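# Pull out right-side yellow rod and turn it flat

## Task

Take the yellow rod closest to the right arm, draw it outward to its full extent, rotate it 90 degrees so its player figures end up horizontal, and finish with neither gripper in contact with the rod.

## Robot and tools

ROBOT. Two six-joint arms, left_arm and right_arm, each with a parallel two-finger gripper and a wrist camera (cam_left_wrist, cam_right_wrist, both 672x504 fisheye). The fingers extend along the gripper's +z axis and close along its y axis. end_effector_position is the spot midway between the finger pads, roughly 1 cm short of the tips. The fully open pad gap is 0.094 m.

FRAMES. The scene frame has its origin at table-top height, centred between the nominal arm bases, with +z up and +x pointing out over the table; left_arm sits toward +y. Image sides do not match arm names. Hand positions, orientations (end_effector_position, end_effector_quat_wxyz) and wrist camera poses are reported in each arm's own base frame. Calibrated bases: left_arm at (-0.028, +0.289, +0.027) m, right_arm at (-0.040, -0.349, +0.007) m, both nearly unrotated, with base +z pointing up. Reported hand poses can be a few cm off, more when reaching far.

JOINT ORDER. Every 14-number row, and every per-arm list in results, uses this order per arm: wrist pitch (joint4), shoulder (joint2), wrist yaw (joint5), wrist roll (joint6), elbow (joint3), waist (joint1), then the gripper opening. The first 7 numbers are left_arm, the next 7 right_arm. Stated ranges in rad: waist -2.618 to 3.054, shoulder 0.000 to 3.142, elbow 0.000 to 3.142, wrist pitch -1.571 to 1.571, wrist yaw -1.571 to 1.571, wrist roll -2.094 to 2.094. True ends can differ by up to 0.059 rad.

execute_actions(actions, cameras). actions is a list of up to 15 actions. Each action is a list of up to 15 rows, and each row lasts one 1/30 s step. If an action has fewer than 15 rows, its final row is repeated. Each row is 14 unitless numbers in [-1, 1]. The six joint numbers per arm are offsets from the Joint targets at the beginning of that action, not from the previous row. Scale: 1.0 equals 1.202 rad waist, 1.258 shoulder, 1.3 elbow, 2.073 wrist pitch, 2.022 wrist yaw and wrist roll. Sending the same offset in a later action moves the joint further. The opening number is absolute: +1 fully open, -1 shut. Send 0 offsets to keep an arm's joints still, and repeat the current opening to leave a gripper unchanged, because 0 there is itself a command. An action that pushes a joint more than 0.059 rad beyond its range is rejected for both arms. A bad first action rejects the whole call. An empty actions list just reports state and images. cameras: omitted, null or ["all"] gives every camera; [] gives none; an unknown name voids the call.

move(target, speed, blend, opening_speed, blocking, cameras). target is one 14-number row, or a list of up to 15 rows, in the same layout and scale as above. Every row is an offset from the Joint targets at the call's start, not from the previous row. All joints travel together to the target. speed is the top speed in rad/s of the joint with the longest way to go: 0.01 to 2, default 0.5. It can be one value, or one per target. blend in rad rounds the corners at intermediate targets; 0 stops at each one. opening_speed sets the gripper rate per second on the -1..+1 scale, minimum 0.2. Use a low value when squeezing something delicate. Finger values of later targets are applied only after everything comes to rest there. Paths last at least 0.5 s, and anything past 10 s is cut short. The move does not avoid obstacles or the other arm. blocking=false returns after about 0.5 s while motion continues. The result adds a move: line with the outcome: done, off_target (resting more than 0.035 rad from target), moving, held, or fault. It also shows limits=held when steps were withheld, and the worst joint error per arm.

wait(seconds 0 to 10) lets time run with commands held. stop() brakes a running move and needs some distance to do so. zoom_image(camera, region [x0,y0,x1,y1] pixels, at most 504x504) enlarges part of the latest image of cam_left_wrist or cam_right_wrist. read_manual gives only licence texts. finished_scene(scene) ends the scene for good, so call it only once the rod is out, turned, and released.

RESULTS. Joint positions (rad) and Joint velocities (rad/s) are listed per arm in the order above, plus the pad gap in m. Joint targets is the base for your next offsets. Tool commands shows the current gripper commands. grip_measured uses the opening scale and reads slightly wide when empty, and narrower than the object under a firm squeeze. "joint sent to its limit" marks a joint driven to its end. "joint command not followed" means the clearance check altered targets. Joint torques are total drive output: noisy, offset, and positive toward larger angles. Entries 2, 5 and 6 wrap at ±28 N m. Calls that ran actions also list per-step joint positions. MOTOR HOT appears at 75 °C. At 90 °C the arm folds and goes idle, and at 100 °C it goes limp.

MOTION LIMITS. Each joint's target can lead its measured angle only by a fixed amount per step, and targets that would move the gripper more than 200 mm are scaled back. Large moves therefore take several actions, and very small ones may not start. If an arm is stuck pushing, command its targets back past its measured positions.

AVOID. Do not drop things, slam, hit hard, or push very hard. Do not let the two arms collide or press on each other, since that can fail the scene. Avoid long stretched or straining poses that heat the motors. Move gently near contact, because faster moves and targets set deeper past the contact press harder. Open well above grip_measured to let go.

Each tool is called after "Call:" as name([rows], argument=value, ...), one row to a line, values as JSON.

## Session

Call:
execute_actions(actions=[])

Scene clock: 0.00 s.
left_arm: end_effector_position=(+0.4007, +0.0076, +0.1253) grip_measured=+1.000 end_effector_quat_wxyz=(+0.625, -0.028, +0.778, +0.057) | right_arm: end_effector_position=(+0.3999, -0.0295, +0.1148) grip_measured=+1.000 end_effector_quat_wxyz=(+0.608, +0.063, +0.791, -0.024)
Joint names: [wrist pitch, shoulder, wrist yaw, wrist roll, elbow, waist]
Joint positions: left_arm=[0.966 1.539 -0.191 0.014 0.356 -0.068 0.094] | right_arm=[0.914 1.54 0.071 0.059 0.363 -0.045 0.094]
Joint velocities: within noise
Joint torques (N m): no reading
Heat: left arm: 47 °C; right arm: 43 °C.
Joint targets: left_arm=[0.960 1.536 -0.192 0.015 0.359 -0.068] | right_arm=[0.904 1.538 0.071 0.060 0.365 -0.045]
Tool commands: left_gripper/opening=+1.0 right_gripper/opening=+1.0

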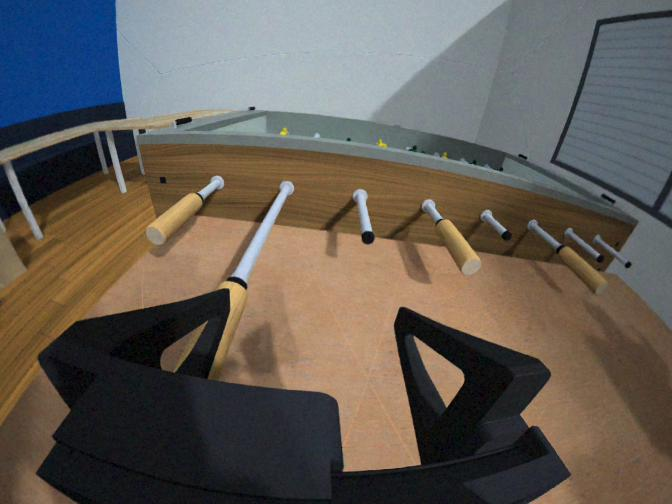

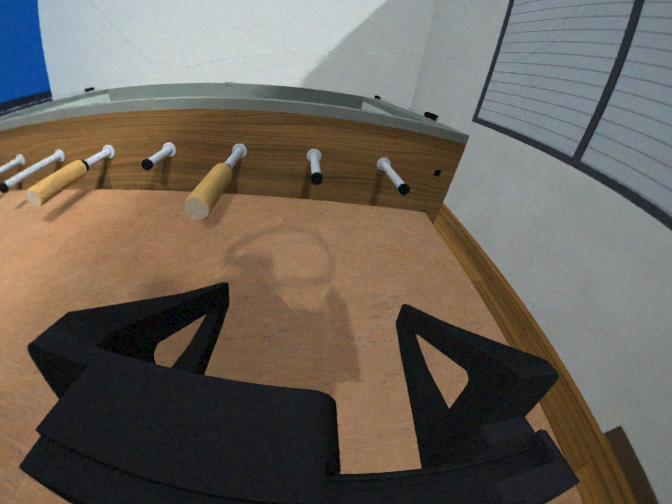

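Call:
zoom_image(camera="cam_left_wrist", region=[130, 80, 400, 260])

Call:
zoom_image(camera="cam_left_wrist", region=[340, 110, 640, 310])

Call:
zoom_image(camera="cam_right_wrist", region=[20, 80, 470, 240])

Scaled by 1.867 from the camera's 672x504 image, which has a finer 960x720 frame.

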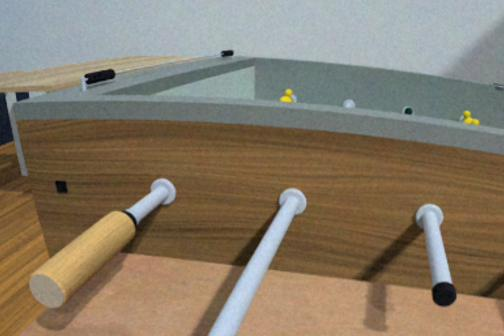

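Scaled by 1.680 from the camera's 672x504 image, which has a finer 960x720 frame.

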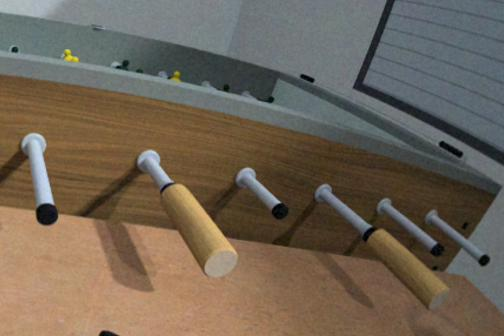

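Scaled by 1.120 from the camera's 672x504 image, which has a finer 960x720 frame.

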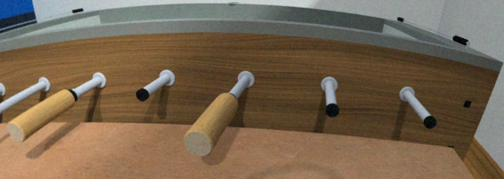

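Call:
move(target=[0,0,0,0,0,0,1,-0.489,0.367,0,0,0.99,0,1], speed=0.9)

Scene clock: 64.60 s.
left_arm: end_effector_position=(+0.4007, +0.0076, +0.1253) grip_measured=+1.000 end_effector_quat_wxyz=(+0.625, -0.028, +0.778, +0.057) | right_arm: end_effector_position=(+0.5982, -0.0384, +0.2263) grip_measured=+1.000 end_effector_quat_wxyz=(+0.534, +0.063, +0.843, -0.026)
Joint names: [wrist pitch, shoulder, wrist yaw, wrist roll, elbow, waist]
Joint positions: left_arm=[0.966 1.539 -0.191 0.014 0.356 -0.068 0.094] | right_arm=[-0.09 1.978 0.071 0.059 1.626 -0.045 0.094]
Joint velocities: within noise
Joint torques (N m): left_arm=[1.86 -6.34 -0.05 0.02 5.3 -0.02] | right_arm=[1.58 -8.51 0.05 0.01 9.57 0.05]
Heat: left arm: 46 °C; right arm: 43 °C.
Joint targets: left_arm=[0.960 1.536 -0.192 0.015 0.359 -0.068] | right_arm=[-0.109 1.999 0.071 0.060 1.652 -0.045]
move: done
camera_calibration:
cam_right_wrist: T_world_to_cam=[[-0.100452, -0.982147, 0.159051, -0.0229004], [-0.758463, -0.0278693, -0.65112, 0.632686], [0.643928, -0.186041, -0.742123, -0.10664], [0, 0, 0, 1]] pos_world=[0.546237, -0.0246983, 0.336457]

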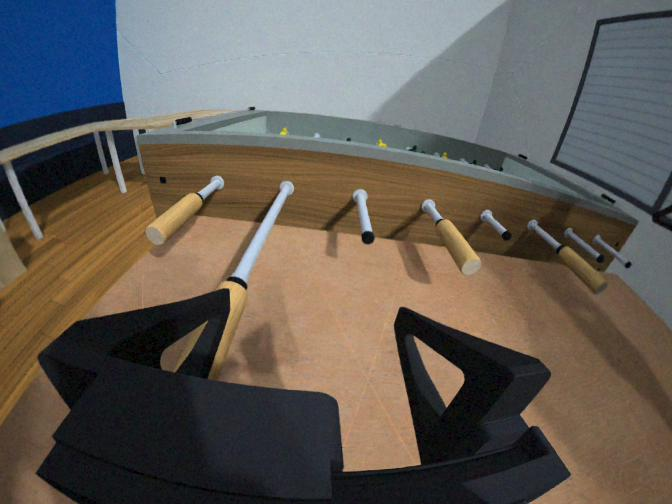

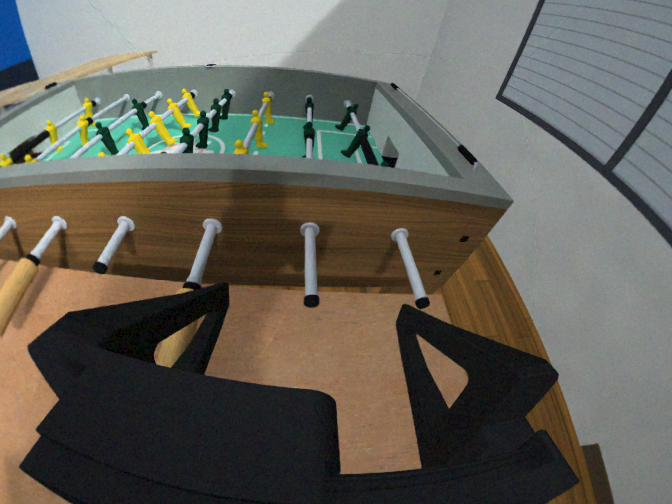

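Call:
zoom_image(camera="cam_right_wrist", region=[80, 60, 420, 310])

Scaled by 1.482 from the camera's 672x504 image, which has a finer 960x720 frame.

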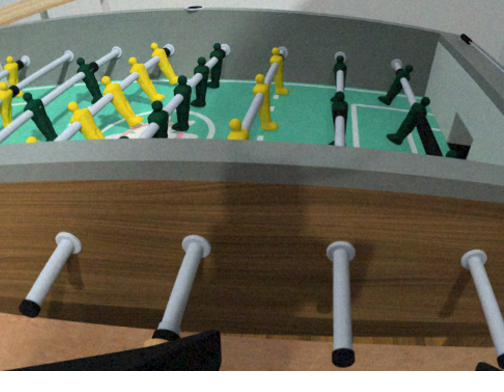

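Call:
move([
  [0,0,0,0,0,0,1,0.339,-0.395,0.128,-0.0297,-0.726,0.295,0.3],
  [0,0,0,0,0,0,1,0.767,0.257,0.122,-0.0297,-0.624,0.286,0.3],
], speed=0.9, blend=0.15)

Scene clock: 166.83 s.
left_arm: end_effector_position=(+0.4007, +0.0076, +0.1253) grip_measured=+1.000 end_effector_quat_wxyz=(+0.625, -0.028, +0.778, +0.057) | right_arm: end_effector_position=(+0.5113, +0.1022, +0.0749) grip_measured=+0.302 end_effector_quat_wxyz=(+0.707, +0.007, +0.708, -0.002)
Joint names: [wrist pitch, shoulder, wrist yaw, wrist roll, elbow, waist]
Joint positions: left_arm=[0.966 1.539 -0.191 0.014 0.356 -0.068 0.094] | right_arm=[1.482 2.308 0.315 0.008 0.825 0.302 0.061]
Joint velocities: within noise
Joint torques (N m): left_arm=[1.86 -6.35 -0.05 0.01 5.35 -0.05] | right_arm=[1.7 -7.88 0.06 -0.08 4.9 -0.18]
Heat: left arm: 45 °C; right arm: 45 °C.
Joint targets: left_arm=[0.960 1.536 -0.192 0.015 0.359 -0.068] | right_arm=[1.481 2.323 0.318 0.000 0.841 0.299]
move: done
camera_calibration:
cam_right_wrist: T_world_to_cam=[[-0.0623818, -0.983251, 0.171247, 0.11031], [-0.401869, -0.132312, -0.906088, 0.319533], [0.91357, -0.125342, -0.386885, -0.30751], [0, 0, 0, 1]] pos_world=[0.416224, 0.112197, 0.151664]

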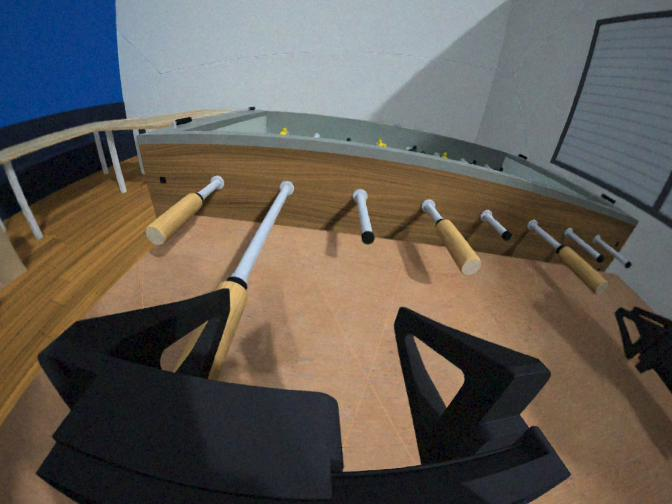

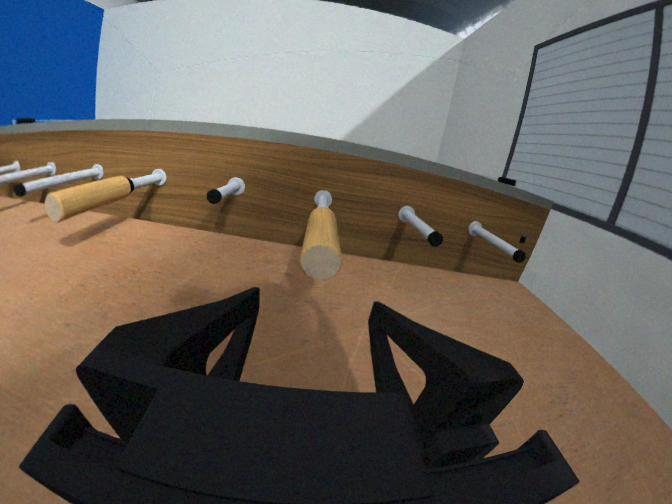

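Call:
move(target=[0,0,0,0,0,0,1,-0.0047,-0.0073,-0.0033,0.777,-0.0012,0.0,0.3], speed=1.2)

Scene clock: 209.50 s.
left_arm: end_effector_position=(+0.4007, +0.0076, +0.1253) grip_measured=+1.000 end_effector_quat_wxyz=(+0.625, -0.028, +0.778, +0.057) | right_arm: end_effector_position=(+0.5113, +0.1022, +0.0750) grip_measured=+0.302 end_effector_quat_wxyz=(+0.504, +0.503, +0.497, +0.496)
Joint names: [wrist pitch, shoulder, wrist yaw, wrist roll, elbow, waist]
Joint positions: left_arm=[0.966 1.539 -0.191 0.014 0.356 -0.068 0.094] | right_arm=[1.482 2.308 0.315 1.569 0.825 0.302 0.061]
Joint velocities: within noise
Joint torques (N m): left_arm=[1.84 -6.35 -0.04 0 5.26 -0.03] | right_arm=[1.61 -8.58 -0.01 0 4.78 -0.18]
Heat: left arm: 44 °C; right arm: 45 °C.
Joint targets: left_arm=[0.960 1.536 -0.192 0.015 0.359 -0.068] | right_arm=[1.471 2.314 0.311 1.571 0.840 0.299]
move: done
camera_calibration:
cam_right_wrist: T_world_to_cam=[[-0.0525817, -0.179247, -0.982398, 0.109577], [-0.386526, 0.910732, -0.145482, 0.148095], [0.920778, 0.372073, -0.117171, -0.382242], [0, 0, 0, 1]] pos_world=[0.414965, 0.0269881, 0.0844052]

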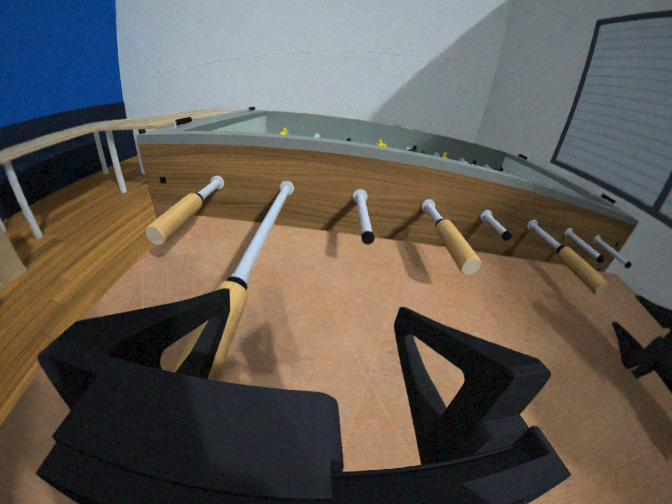

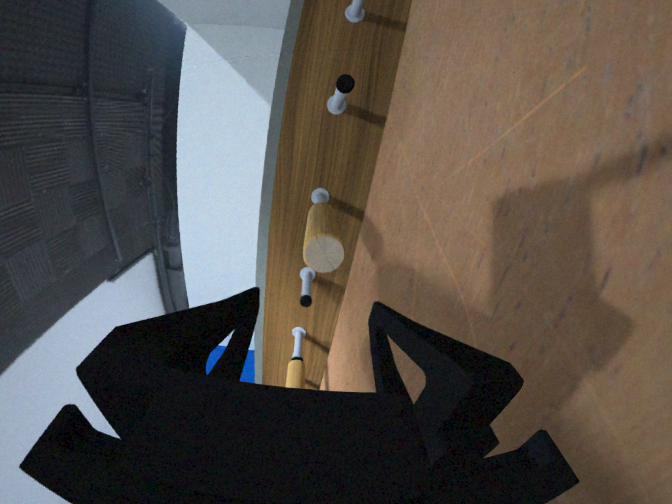

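Call:
move(target=[0,0,0,0,0,0,1,-0.1137,0.1121,-0.0304,0,0.2923,-0.0512,0.3], speed=0.35)

Scene clock: 226.40 s.
left_arm: end_effector_position=(+0.4007, +0.0076, +0.1253) grip_measured=+1.000 end_effector_quat_wxyz=(+0.625, -0.028, +0.778, +0.057) | right_arm: end_effector_position=(+0.5933, +0.1033, +0.0874) grip_measured=+0.302 end_effector_quat_wxyz=(+0.508, +0.498, +0.489, +0.506)
Joint names: [wrist pitch, shoulder, wrist yaw, wrist roll, elbow, waist]
Joint positions: left_arm=[0.966 1.539 -0.191 0.014 0.356 -0.068 0.094] | right_arm=[1.257 2.427 0.257 1.57 1.198 0.246 0.061]
Joint velocities: within noise
Joint torques (N m): left_arm=[1.84 -6.32 -0.05 0.02 5.33 -0.05] | right_arm=[1.49 -8.84 -0.04 0.01 6.67 -0.72]
Heat: left arm: 44 °C; right arm: 45 °C.
Joint targets: left_arm=[0.960 1.536 -0.192 0.015 0.359 -0.068] | right_arm=[1.235 2.455 0.249 1.571 1.220 0.237]
move: done
camera_calibration:
cam_right_wrist: T_world_to_cam=[[-0.0247383, -0.171371, -0.984896, 0.109218], [-0.385235, 0.910744, -0.148792, 0.180141], [0.922487, 0.375736, -0.0885483, -0.460634], [0, 0, 0, 1]] pos_world=[0.497027, 0.0277315, 0.0935833]

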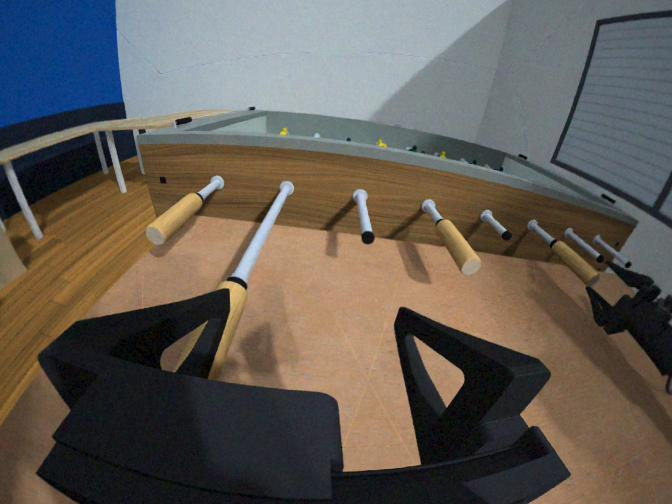

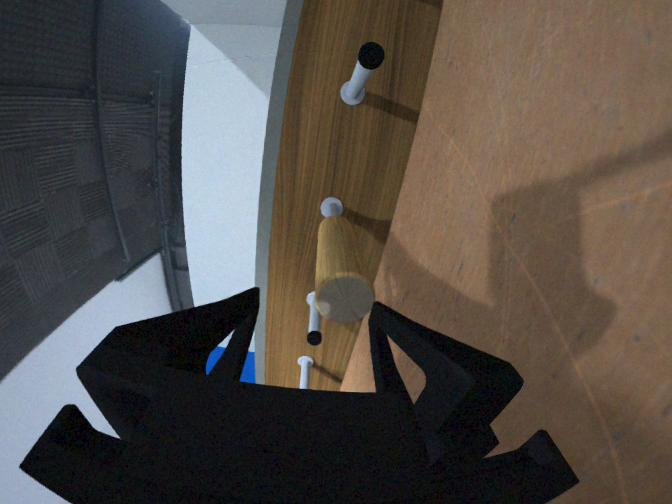

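Call:
move(target=[0,0,0,0,0,0,1,0,0.008,0,0,-0.0477,-0.0042,0.3], speed=0.3, cameras=["cam_right_wrist"])

Scene clock: 252.87 s.
left_arm: end_effector_position=(+0.4007, +0.0076, +0.1253) grip_measured=+1.000 end_effector_quat_wxyz=(+0.625, -0.028, +0.778, +0.057) | right_arm: end_effector_position=(+0.5886, +0.0985, +0.0699) grip_measured=+0.302 end_effector_quat_wxyz=(+0.502, +0.506, +0.500, +0.492)
Joint names: [wrist pitch, shoulder, wrist yaw, wrist roll, elbow, waist]
Joint positions: left_arm=[0.966 1.539 -0.191 0.014 0.356 -0.068 0.094] | right_arm=[1.253 2.441 0.256 1.57 1.174 0.24 0.061]
Joint velocities: within noise
Joint torques (N m): left_arm=[1.84 -6.37 -0.04 0 5.27 -0.05] | right_arm=[1.56 -9.14 -0.03 0.01 3.63 -0.62]
Heat: left arm: 44 °C; right arm: 45 °C.
Joint targets: left_arm=[0.960 1.536 -0.192 0.015 0.359 -0.068] | right_arm=[1.235 2.465 0.250 1.571 1.158 0.232]
move: done
camera_calibration:
cam_right_wrist: T_world_to_cam=[[-0.0647025, -0.180771, -0.981395, 0.115167], [-0.385792, 0.91152, -0.142465, 0.179939], [0.920314, 0.369396, -0.128718, -0.451259], [0, 0, 0, 1]] pos_world=[0.49217, 0.0234942, 0.0805742]
Images, in order (width x height): cam_right_wrist 672x504.

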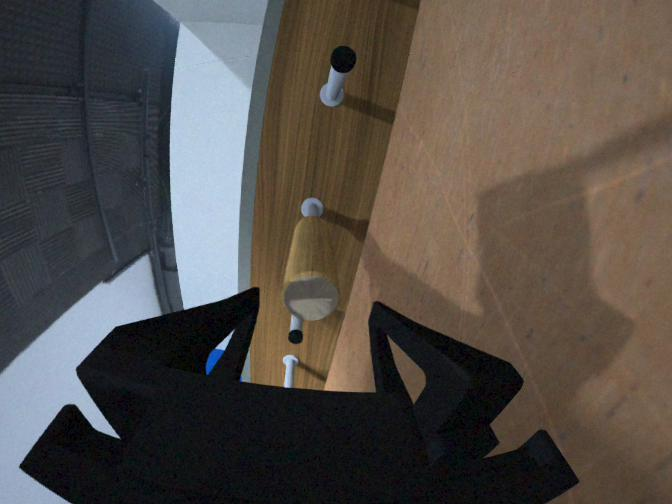

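Call:
move([
  [0,0,0,0,0,0,1,0,0,0,0,0.034,0,0.3],
  [0,0,0,0,0,0,1,-0.0617,0.0739,-0.0129,0,0.2085,-0.0175,0.3],
], speed=[0.2,0.25], cameras=["cam_right_wrist"])

Scene clock: 277.97 s.
left_arm: end_effector_position=(+0.4007, +0.0076, +0.1253) grip_measured=+1.000 end_effector_quat_wxyz=(+0.625, -0.028, +0.778, +0.057) | right_arm: end_effector_position=(+0.6334, +0.1001, +0.0777) grip_measured=+0.302 end_effector_quat_wxyz=(+0.504, +0.502, +0.495, +0.499)
Joint names: [wrist pitch, shoulder, wrist yaw, wrist roll, elbow, waist]
Joint positions: left_arm=[0.966 1.539 -0.191 0.014 0.356 -0.068 0.094] | right_arm=[1.129 2.528 0.231 1.57 1.406 0.219 0.061]
Joint velocities: within noise
Joint torques (N m): left_arm=[1.85 -6.35 -0.04 0.01 5.33 -0.06] | right_arm=[1.53 -9.66 -0.04 0.01 7.25 -0.65]
Heat: left arm: 43 °C; right arm: 44 °C.
Joint targets: left_arm=[0.960 1.536 -0.192 0.015 0.359 -0.068] | right_arm=[1.107 2.558 0.224 1.571 1.429 0.211]
move: done
camera_calibration:
cam_right_wrist: T_world_to_cam=[[-0.044264, -0.176328, -0.983336, 0.112805], [-0.386727, 0.910584, -0.145875, 0.197813], [0.921132, 0.373825, -0.108497, -0.494649], [0, 0, 0, 1]] pos_world=[0.53713, 0.0246778, 0.0861132]
Images, in order (width x height): cam_right_wrist 672x504.

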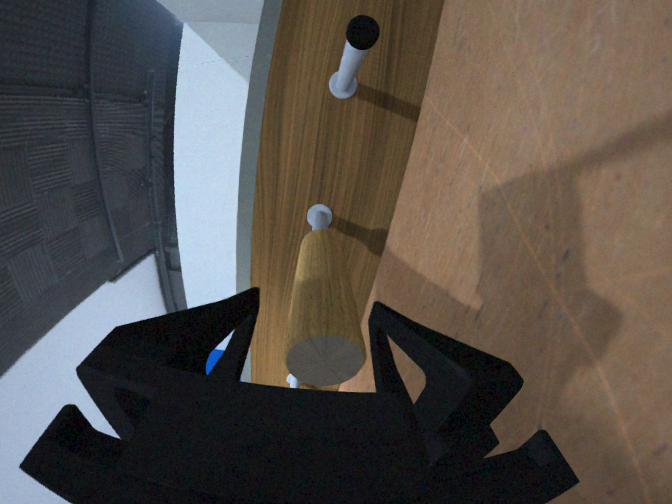

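Call:
move([
  [0,0,0,0,0,0,1,0,0.0045,0,0,0,0,0.3],
  [0,0,0,0,0,0,1,0,0.0045,0,0,0,0,-0.45],
], speed=0.2, opening_speed=0.3, cameras=["cam_right_wrist"])

Scene clock: 292.73 s.
left_arm: end_effector_position=(+0.4007, +0.0076, +0.1253) grip_measured=+1.000 end_effector_quat_wxyz=(+0.625, -0.028, +0.778, +0.057) | right_arm: end_effector_position=(+0.6332, +0.1001, +0.0738) grip_measured=-0.309 end_effector_quat_wxyz=(+0.503, +0.502, +0.496, +0.498)
Joint names: [wrist pitch, shoulder, wrist yaw, wrist roll, elbow, waist]
Joint positions: left_arm=[0.966 1.539 -0.191 0.014 0.356 -0.068 0.094] | right_arm=[1.132 2.536 0.231 1.571 1.407 0.219 0.032]
Joint velocities: within noise
Joint torques (N m): left_arm=[1.84 -6.32 -0.05 0 5.34 -0.06] | right_arm=[1.51 -9.8 -0.04 0.01 7.16 -0.65]
Heat: left arm: 43 °C; right arm: 44 °C.
Joint targets: left_arm=[0.960 1.536 -0.192 0.015 0.359 -0.068] | right_arm=[1.107 2.564 0.223 1.571 1.429 0.211]
move: done
camera_calibration:
cam_right_wrist: T_world_to_cam=[[-0.0485847, -0.17695, -0.98302, 0.111778], [-0.387724, 0.910346, -0.144706, 0.197724], [0.920494, 0.37411, -0.112837, -0.49422], [0, 0, 0, 1]] pos_world=[0.53702, 0.0246746, 0.0827253]
Images, in order (width x height): cam_right_wrist 672x504.

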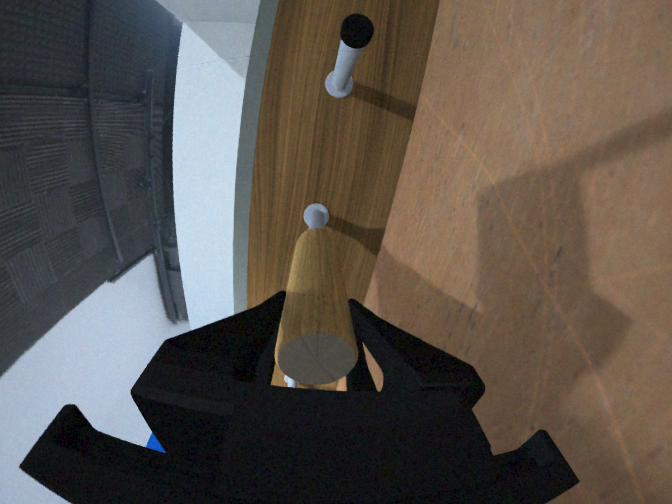

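Call:
move(target=[0,0,0,0,0,0,1,0,0,0,-0.78,0,0,-0.5], speed=0.8, cameras=["cam_right_wrist"])

Scene clock: 301.80 s.
left_arm: end_effector_position=(+0.4007, +0.0076, +0.1253) grip_measured=+1.000 end_effector_quat_wxyz=(+0.625, -0.028, +0.778, +0.057) | right_arm: end_effector_position=(+0.6332, +0.0977, +0.0727) grip_measured=-0.309 end_effector_quat_wxyz=(+0.706, +0.015, +0.708, -0.003)
Joint names: [wrist pitch, shoulder, wrist yaw, wrist roll, elbow, waist]
Joint positions: left_arm=[0.966 1.539 -0.191 0.014 0.356 -0.068 0.094] | right_arm=[1.127 2.536 0.244 0.017 1.407 0.219 0.032]
Joint velocities: within noise
Joint torques (N m): left_arm=[1.84 -6.35 -0.06 0.02 5.3 -0.03] | right_arm=[1.55 -9.8 -0.19 -0.25 7.16 -0.65]
Heat: left arm: 43 °C; right arm: 44 °C.
Joint targets: left_arm=[0.960 1.536 -0.192 0.015 0.359 -0.068] | right_arm=[1.107 2.564 0.223 -0.006 1.429 0.211]
move: done
camera_calibration:
cam_right_wrist: T_world_to_cam=[[-0.0739915, -0.983972, 0.162247, 0.121883], [-0.403556, -0.119234, -0.907152, 0.365827], [0.911958, -0.132597, -0.388266, -0.418452], [0, 0, 0, 1]] pos_world=[0.538261, 0.108063, 0.149615]
Images, in order (width x height): cam_right_wrist 672x504.

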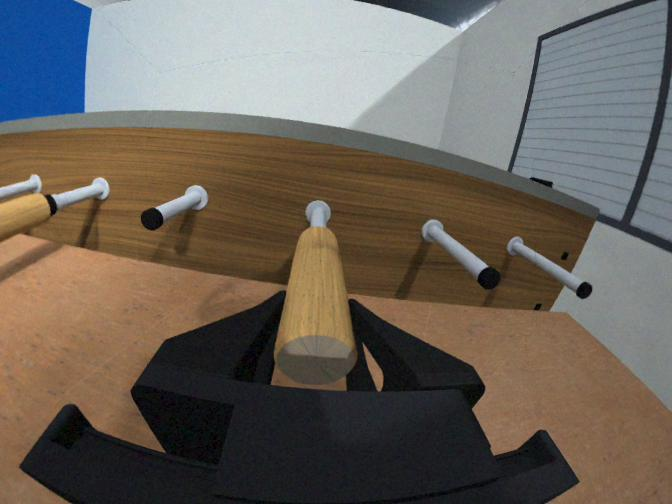

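Call:
move([
  [0,0,0,0,0,0,1,0.0977,-0.1264,0.0213,0,-0.2423,0.0358,-0.5],
  [0,0,0,0,0,0,1,0.1679,-0.1916,0.0386,0,-0.4177,0.0649,-0.5],
], speed=0.3, blend=0.05, cameras=["cam_right_wrist"])

Scene clock: 350.20 s.
left_arm: end_effector_position=(+0.4007, +0.0076, +0.1253) grip_measured=+1.000 end_effector_quat_wxyz=(+0.625, -0.028, +0.778, +0.057) | right_arm: end_effector_position=(+0.5284, +0.0993, +0.0690) grip_measured=-0.309 end_effector_quat_wxyz=(+0.705, +0.013, +0.709, -0.005)
Joint names: [wrist pitch, shoulder, wrist yaw, wrist roll, elbow, waist]
Joint positions: left_arm=[0.966 1.539 -0.191 0.014 0.356 -0.068 0.094] | right_arm=[1.441 2.349 0.312 0.013 0.901 0.286 0.032]
Joint velocities: within noise
Joint torques (N m): left_arm=[1.83 -6.34 -0.03 0.01 5.31 -0.02] | right_arm=[1.85 -11.69 -0.07 -0.21 2.71 0.38]
Heat: left arm: 43 °C; right arm: 45 °C.
Joint targets: left_arm=[0.960 1.536 -0.192 0.015 0.359 -0.068] | right_arm=[1.455 2.322 0.301 -0.006 0.885 0.289]
move: done
camera_calibration:
cam_right_wrist: T_world_to_cam=[[-0.0734972, -0.983112, 0.1676, 0.115564], [-0.408295, -0.123664, -0.904435, 0.323087], [0.909887, -0.134904, -0.39231, -0.322485], [0, 0, 0, 1]] pos_world=[0.433833, 0.110062, 0.146328]
Images, in order (width x height): cam_right_wrist 672x504.

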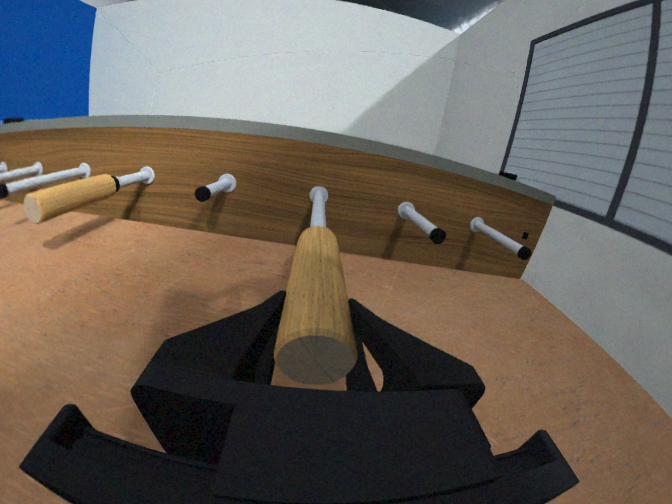

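Call:
move(target=[0,0,0,0,0,0,1,-0.0434,-0.1443,0.0223,0.0193,-0.1677,0.0374,-0.5], speed=0.25, cameras=["cam_right_wrist"])

Scene clock: 360.33 s.
left_arm: end_effector_position=(+0.4007, +0.0076, +0.1253) grip_measured=+1.000 end_effector_quat_wxyz=(+0.625, -0.028, +0.778, +0.057) | right_arm: end_effector_position=(+0.4794, +0.1002, +0.0683) grip_measured=-0.310 end_effector_quat_wxyz=(+0.665, +0.005, +0.746, -0.009)
Joint names: [wrist pitch, shoulder, wrist yaw, wrist roll, elbow, waist]
Joint positions: left_arm=[0.966 1.539 -0.191 0.014 0.356 -0.068 0.094] | right_arm=[1.365 2.172 0.345 0.035 0.686 0.327 0.032]
Joint velocities: within noise
Joint torques (N m): left_arm=[1.85 -6.37 -0.04 0 5.33 -0.05] | right_arm=[1.73 -10.7 0.09 -0.02 2.33 0.69]
Heat: left arm: 42 °C; right arm: 46 °C.
Joint targets: left_arm=[0.960 1.536 -0.192 0.015 0.359 -0.068] | right_arm=[1.366 2.141 0.347 0.033 0.668 0.334]
move: done
camera_calibration:
cam_right_wrist: T_world_to_cam=[[-0.0473265, -0.980962, 0.188345, 0.0988033], [-0.502342, -0.139604, -0.853325, 0.345786], [0.863373, -0.134999, -0.486171, -0.249396], [0, 0, 0, 1]] pos_world=[0.393701, 0.111527, 0.15521]
Images, in order (width x height): cam_right_wrist 672x504.

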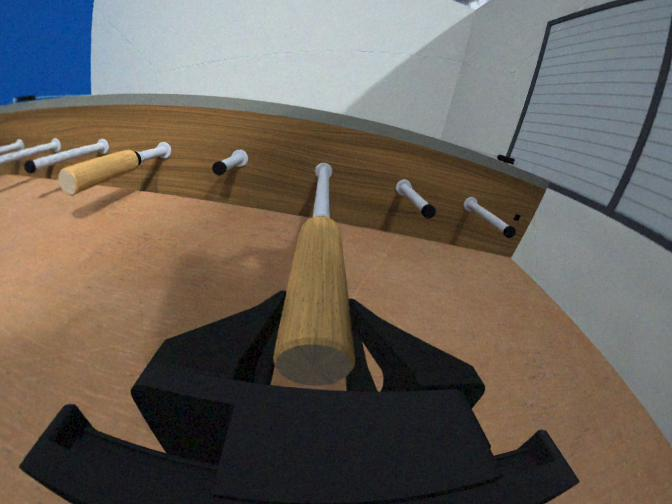

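Call:
move(target=[0,0,0,0,0,0,1,0.003,-0.1025,0.0213,0.0114,-0.1208,0.0383,-0.5], speed=0.2, cameras=["cam_right_wrist"])

Scene clock: 370.23 s.
left_arm: end_effector_position=(+0.4007, +0.0076, +0.1253) grip_measured=+1.000 end_effector_quat_wxyz=(+0.625, -0.028, +0.778, +0.057) | right_arm: end_effector_position=(+0.4749, +0.1020, +0.0723) grip_measured=-0.311 end_effector_quat_wxyz=(+0.648, +0.000, +0.762, -0.007)
Joint names: [wrist pitch, shoulder, wrist yaw, wrist roll, elbow, waist]
Joint positions: left_arm=[0.966 1.539 -0.191 0.014 0.356 -0.068 0.094] | right_arm=[1.256 2.098 0.338 0.047 0.671 0.331 0.032]
Joint velocities: within noise
Joint torques (N m): left_arm=[1.84 -6.32 -0.04 0 5.29 0.01] | right_arm=[2.77 -15.01 0.64 0.11 -8.17 4.42]
Heat: left arm: 42 °C; right arm: 46 °C.
Joint targets: left_arm=[0.960 1.536 -0.192 0.015 0.359 -0.068] | right_arm=[1.372 2.012 0.390 0.056 0.510 0.380]
move: off_target (right_arm); right_arm: the elbow is farthest, 0.160 rad from its target
camera_calibration:
cam_right_wrist: T_world_to_cam=[[-0.0290922, -0.980604, 0.193827, 0.0905305], [-0.540578, -0.147672, -0.828232, 0.364362], [0.840791, -0.128874, -0.525797, -0.230338], [0, 0, 0, 1]] pos_world=[0.393266, 0.112896, 0.163118]
Images, in order (width x height): cam_right_wrist 672x504.

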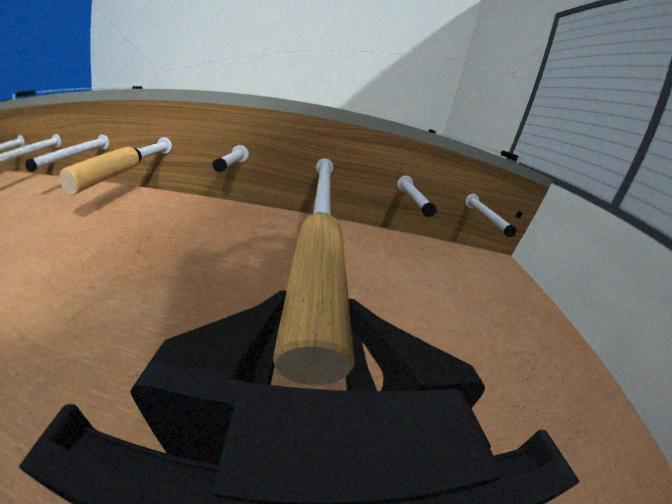

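Call:
move(target=[0,0,0,0,0,0,1,-0.053,0.056,-0.0245,0,0.119,-0.039,-0.5], speed=0.3, cameras=["cam_right_wrist"])

Scene clock: 378.47 s.
left_arm: end_effector_position=(+0.4007, +0.0076, +0.1253) grip_measured=+1.000 end_effector_quat_wxyz=(+0.625, -0.028, +0.778, +0.057) | right_arm: end_effector_position=(+0.4782, +0.1027, +0.0705) grip_measured=-0.311 end_effector_quat_wxyz=(+0.643, +0.001, +0.766, -0.006)
Joint names: [wrist pitch, shoulder, wrist yaw, wrist roll, elbow, waist]
Joint positions: left_arm=[0.966 1.539 -0.191 0.014 0.356 -0.068 0.094] | right_arm=[1.225 2.098 0.334 0.054 0.687 0.329 0.032]
Joint velocities: within noise
Joint torques (N m): left_arm=[1.85 -6.35 -0.04 0.01 5.33 -0.02] | right_arm=[2.06 -9.17 0.15 0.03 2.5 0.42]
Heat: left arm: 42 °C; right arm: 49 °C.
Joint targets: left_arm=[0.960 1.536 -0.192 0.015 0.359 -0.068] | right_arm=[1.262 2.082 0.340 0.056 0.665 0.333]
move: off_target (right_arm); right_arm: the wrist pitch is farthest, 0.037 rad from its target
camera_calibration:
cam_right_wrist: T_world_to_cam=[[-0.0258095, -0.981181, 0.191358, 0.0903215], [-0.551629, -0.145661, -0.821272, 0.369356], [0.83369, -0.126755, -0.537488, -0.22994], [0, 0, 0, 1]] pos_world=[0.397778, 0.113276, 0.162468]
Images, in order (width x height): cam_right_wrist 672x504.

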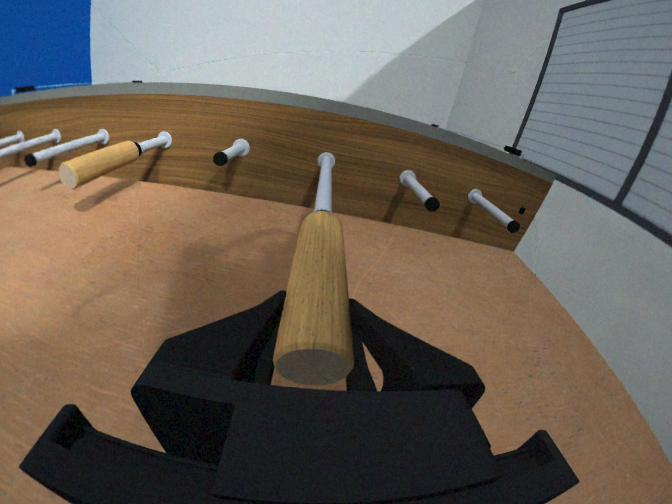

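Call:
move(target=[0,0,0,0,0,0,1,0,-0.0238,0.006,0,-0.035,0.01,-0.5], speed=0.2, cameras=[])

Scene clock: 386.33 s.
left_arm: end_effector_position=(+0.4007, +0.0076, +0.1253) grip_measured=+1.000 end_effector_quat_wxyz=(+0.625, -0.028, +0.778, +0.057) | right_arm: end_effector_position=(+0.4770, +0.1022, +0.0692) grip_measured=-0.311 end_effector_quat_wxyz=(+0.641, +0.001, +0.767, -0.006)
Joint names: [wrist pitch, shoulder, wrist yaw, wrist roll, elbow, waist]
Joint positions: left_arm=[0.966 1.539 -0.191 0.014 0.356 -0.068 0.094] | right_arm=[1.226 2.098 0.334 0.054 0.682 0.329 0.032]
Joint velocities: within noise
Joint torques (N m): left_arm=[1.84 -6.35 -0.05 0 5.33 -0.05] | right_arm=[2.04 -11.66 0.28 0.03 -0.44 1.5]
Heat: left arm: 42 °C; right arm: 48 °C.
Joint targets: left_arm=[0.960 1.536 -0.192 0.015 0.359 -0.068] | right_arm=[1.262 2.053 0.352 0.056 0.620 0.345]
move: off_target (right_arm); right_arm: the elbow is farthest, 0.063 rad from its target
No camera images: "cameras" was empty.

Call:
move(target=[0,0,0,0,0,0,1,0,0.006,-0.002,0,0.012,-0.004,0.15], speed=0.2, opening_speed=0.25, cameras=["cam_right_wrist"])

Scene clock: 394.73 s.
left_arm: end_effector_position=(+0.4007, +0.0076, +0.1253) grip_measured=+1.000 end_effector_quat_wxyz=(+0.625, -0.028, +0.778, +0.057) | right_arm: end_effector_position=(+0.4703, +0.1011, +0.0755) grip_measured=+0.148 end_effector_quat_wxyz=(+0.649, +0.003, +0.760, -0.004)
Joint names: [wrist pitch, shoulder, wrist yaw, wrist roll, elbow, waist]
Joint positions: left_arm=[0.966 1.539 -0.191 0.014 0.356 -0.068 0.094] | right_arm=[1.263 2.079 0.34 0.054 0.65 0.333 0.054]
Joint velocities: within noise
Joint torques (N m): left_arm=[1.84 -6.39 -0.05 0.02 5.31 -0.05] | right_arm=[1.71 -9.28 0.16 0.03 2.93 0.72]
Heat: left arm: 42 °C; right arm: 47 °C.
Joint targets: left_arm=[0.960 1.536 -0.192 0.015 0.359 -0.068] | right_arm=[1.262 2.060 0.348 0.056 0.635 0.341]
move: done
camera_calibration:
cam_right_wrist: T_world_to_cam=[[-0.0309893, -0.982085, 0.185871, 0.0904794], [-0.536991, -0.140485, -0.831808, 0.362281], [0.843019, -0.125588, -0.523017, -0.226497], [0, 0, 0, 1]] pos_world=[0.388287, 0.111308, 0.166069]
Images, in order (width x height): cam_right_wrist 672x504.

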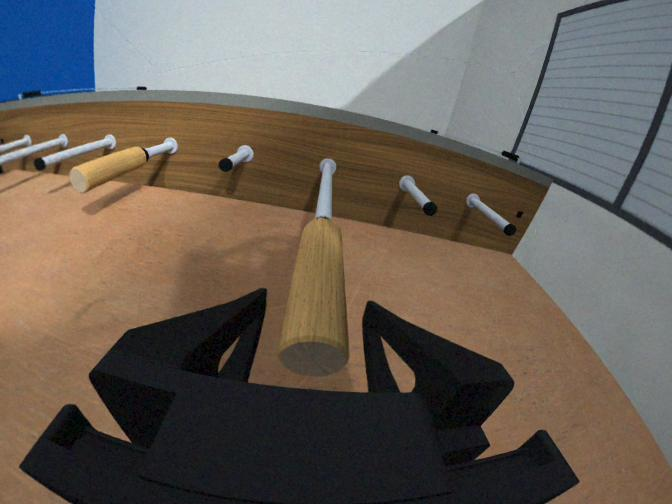

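Call:
move([
  [0,0,0,0,0,0,1,-0.289,-0.368,0,0,0.0992,0,0.3],
  [0,0,0,0,0,0,1,-0.652,-0.0636,0,0,0.765,0,0.3],
], speed=[0.4,0.8], blend=0.1, opening_speed=0.5, cameras=["cam_right_wrist"])

Call:
zoom_image(camera="cam_right_wrist", region=[100, 40, 500, 300])

Scene clock: 411.27 s.
left_arm: end_effector_position=(+0.4007, +0.0076, +0.1253) grip_measured=+1.000 end_effector_quat_wxyz=(+0.625, -0.028, +0.778, +0.057) | right_arm: end_effector_position=(+0.5738, +0.1366, +0.2341) grip_measured=+0.298 end_effector_quat_wxyz=(+0.550, -0.025, +0.834, -0.038)
Joint names: [wrist pitch, shoulder, wrist yaw, wrist roll, elbow, waist]
Joint positions: left_arm=[0.966 1.539 -0.191 0.014 0.356 -0.068 0.094] | right_arm=[-0.071 1.958 0.341 0.054 1.6 0.333 0.061]
Joint velocities: within noise
Joint torques (N m): left_arm=[1.84 -6.35 -0.04 0.01 5.29 -0.02] | right_arm=[1.49 -8.32 0.2 0.03 9.74 0.7]
Heat: left arm: 42 °C; right arm: 47 °C.
Joint targets: left_arm=[0.960 1.536 -0.192 0.015 0.359 -0.068] | right_arm=[-0.090 1.980 0.348 0.056 1.630 0.341]
move: done
camera_calibration:
cam_right_wrist: T_world_to_cam=[[0.0246325, -0.962218, 0.271163, 0.0445103], [-0.723405, -0.204368, -0.659484, 0.630077], [0.689985, -0.179915, -0.701107, -0.0893522], [0, 0, 0, 1]] pos_world=[0.516356, 0.15552, 0.340811]
Images, in order (width x height): cam_right_wrist 672x504.

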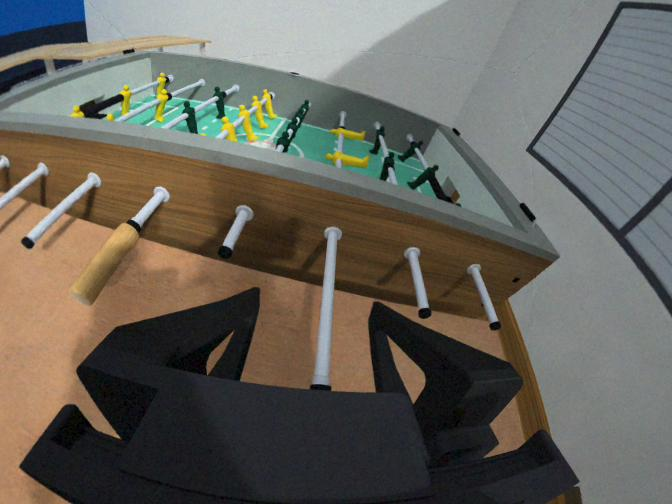

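Scaled by 1.260 from the camera's 672x504 image, which has a finer 960x720 frame.

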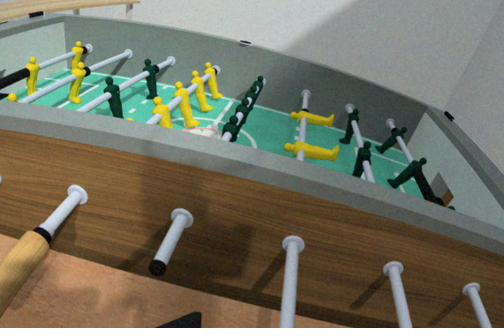

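Call:
finished_scene(scene=1)

The scene is finished: the task was done.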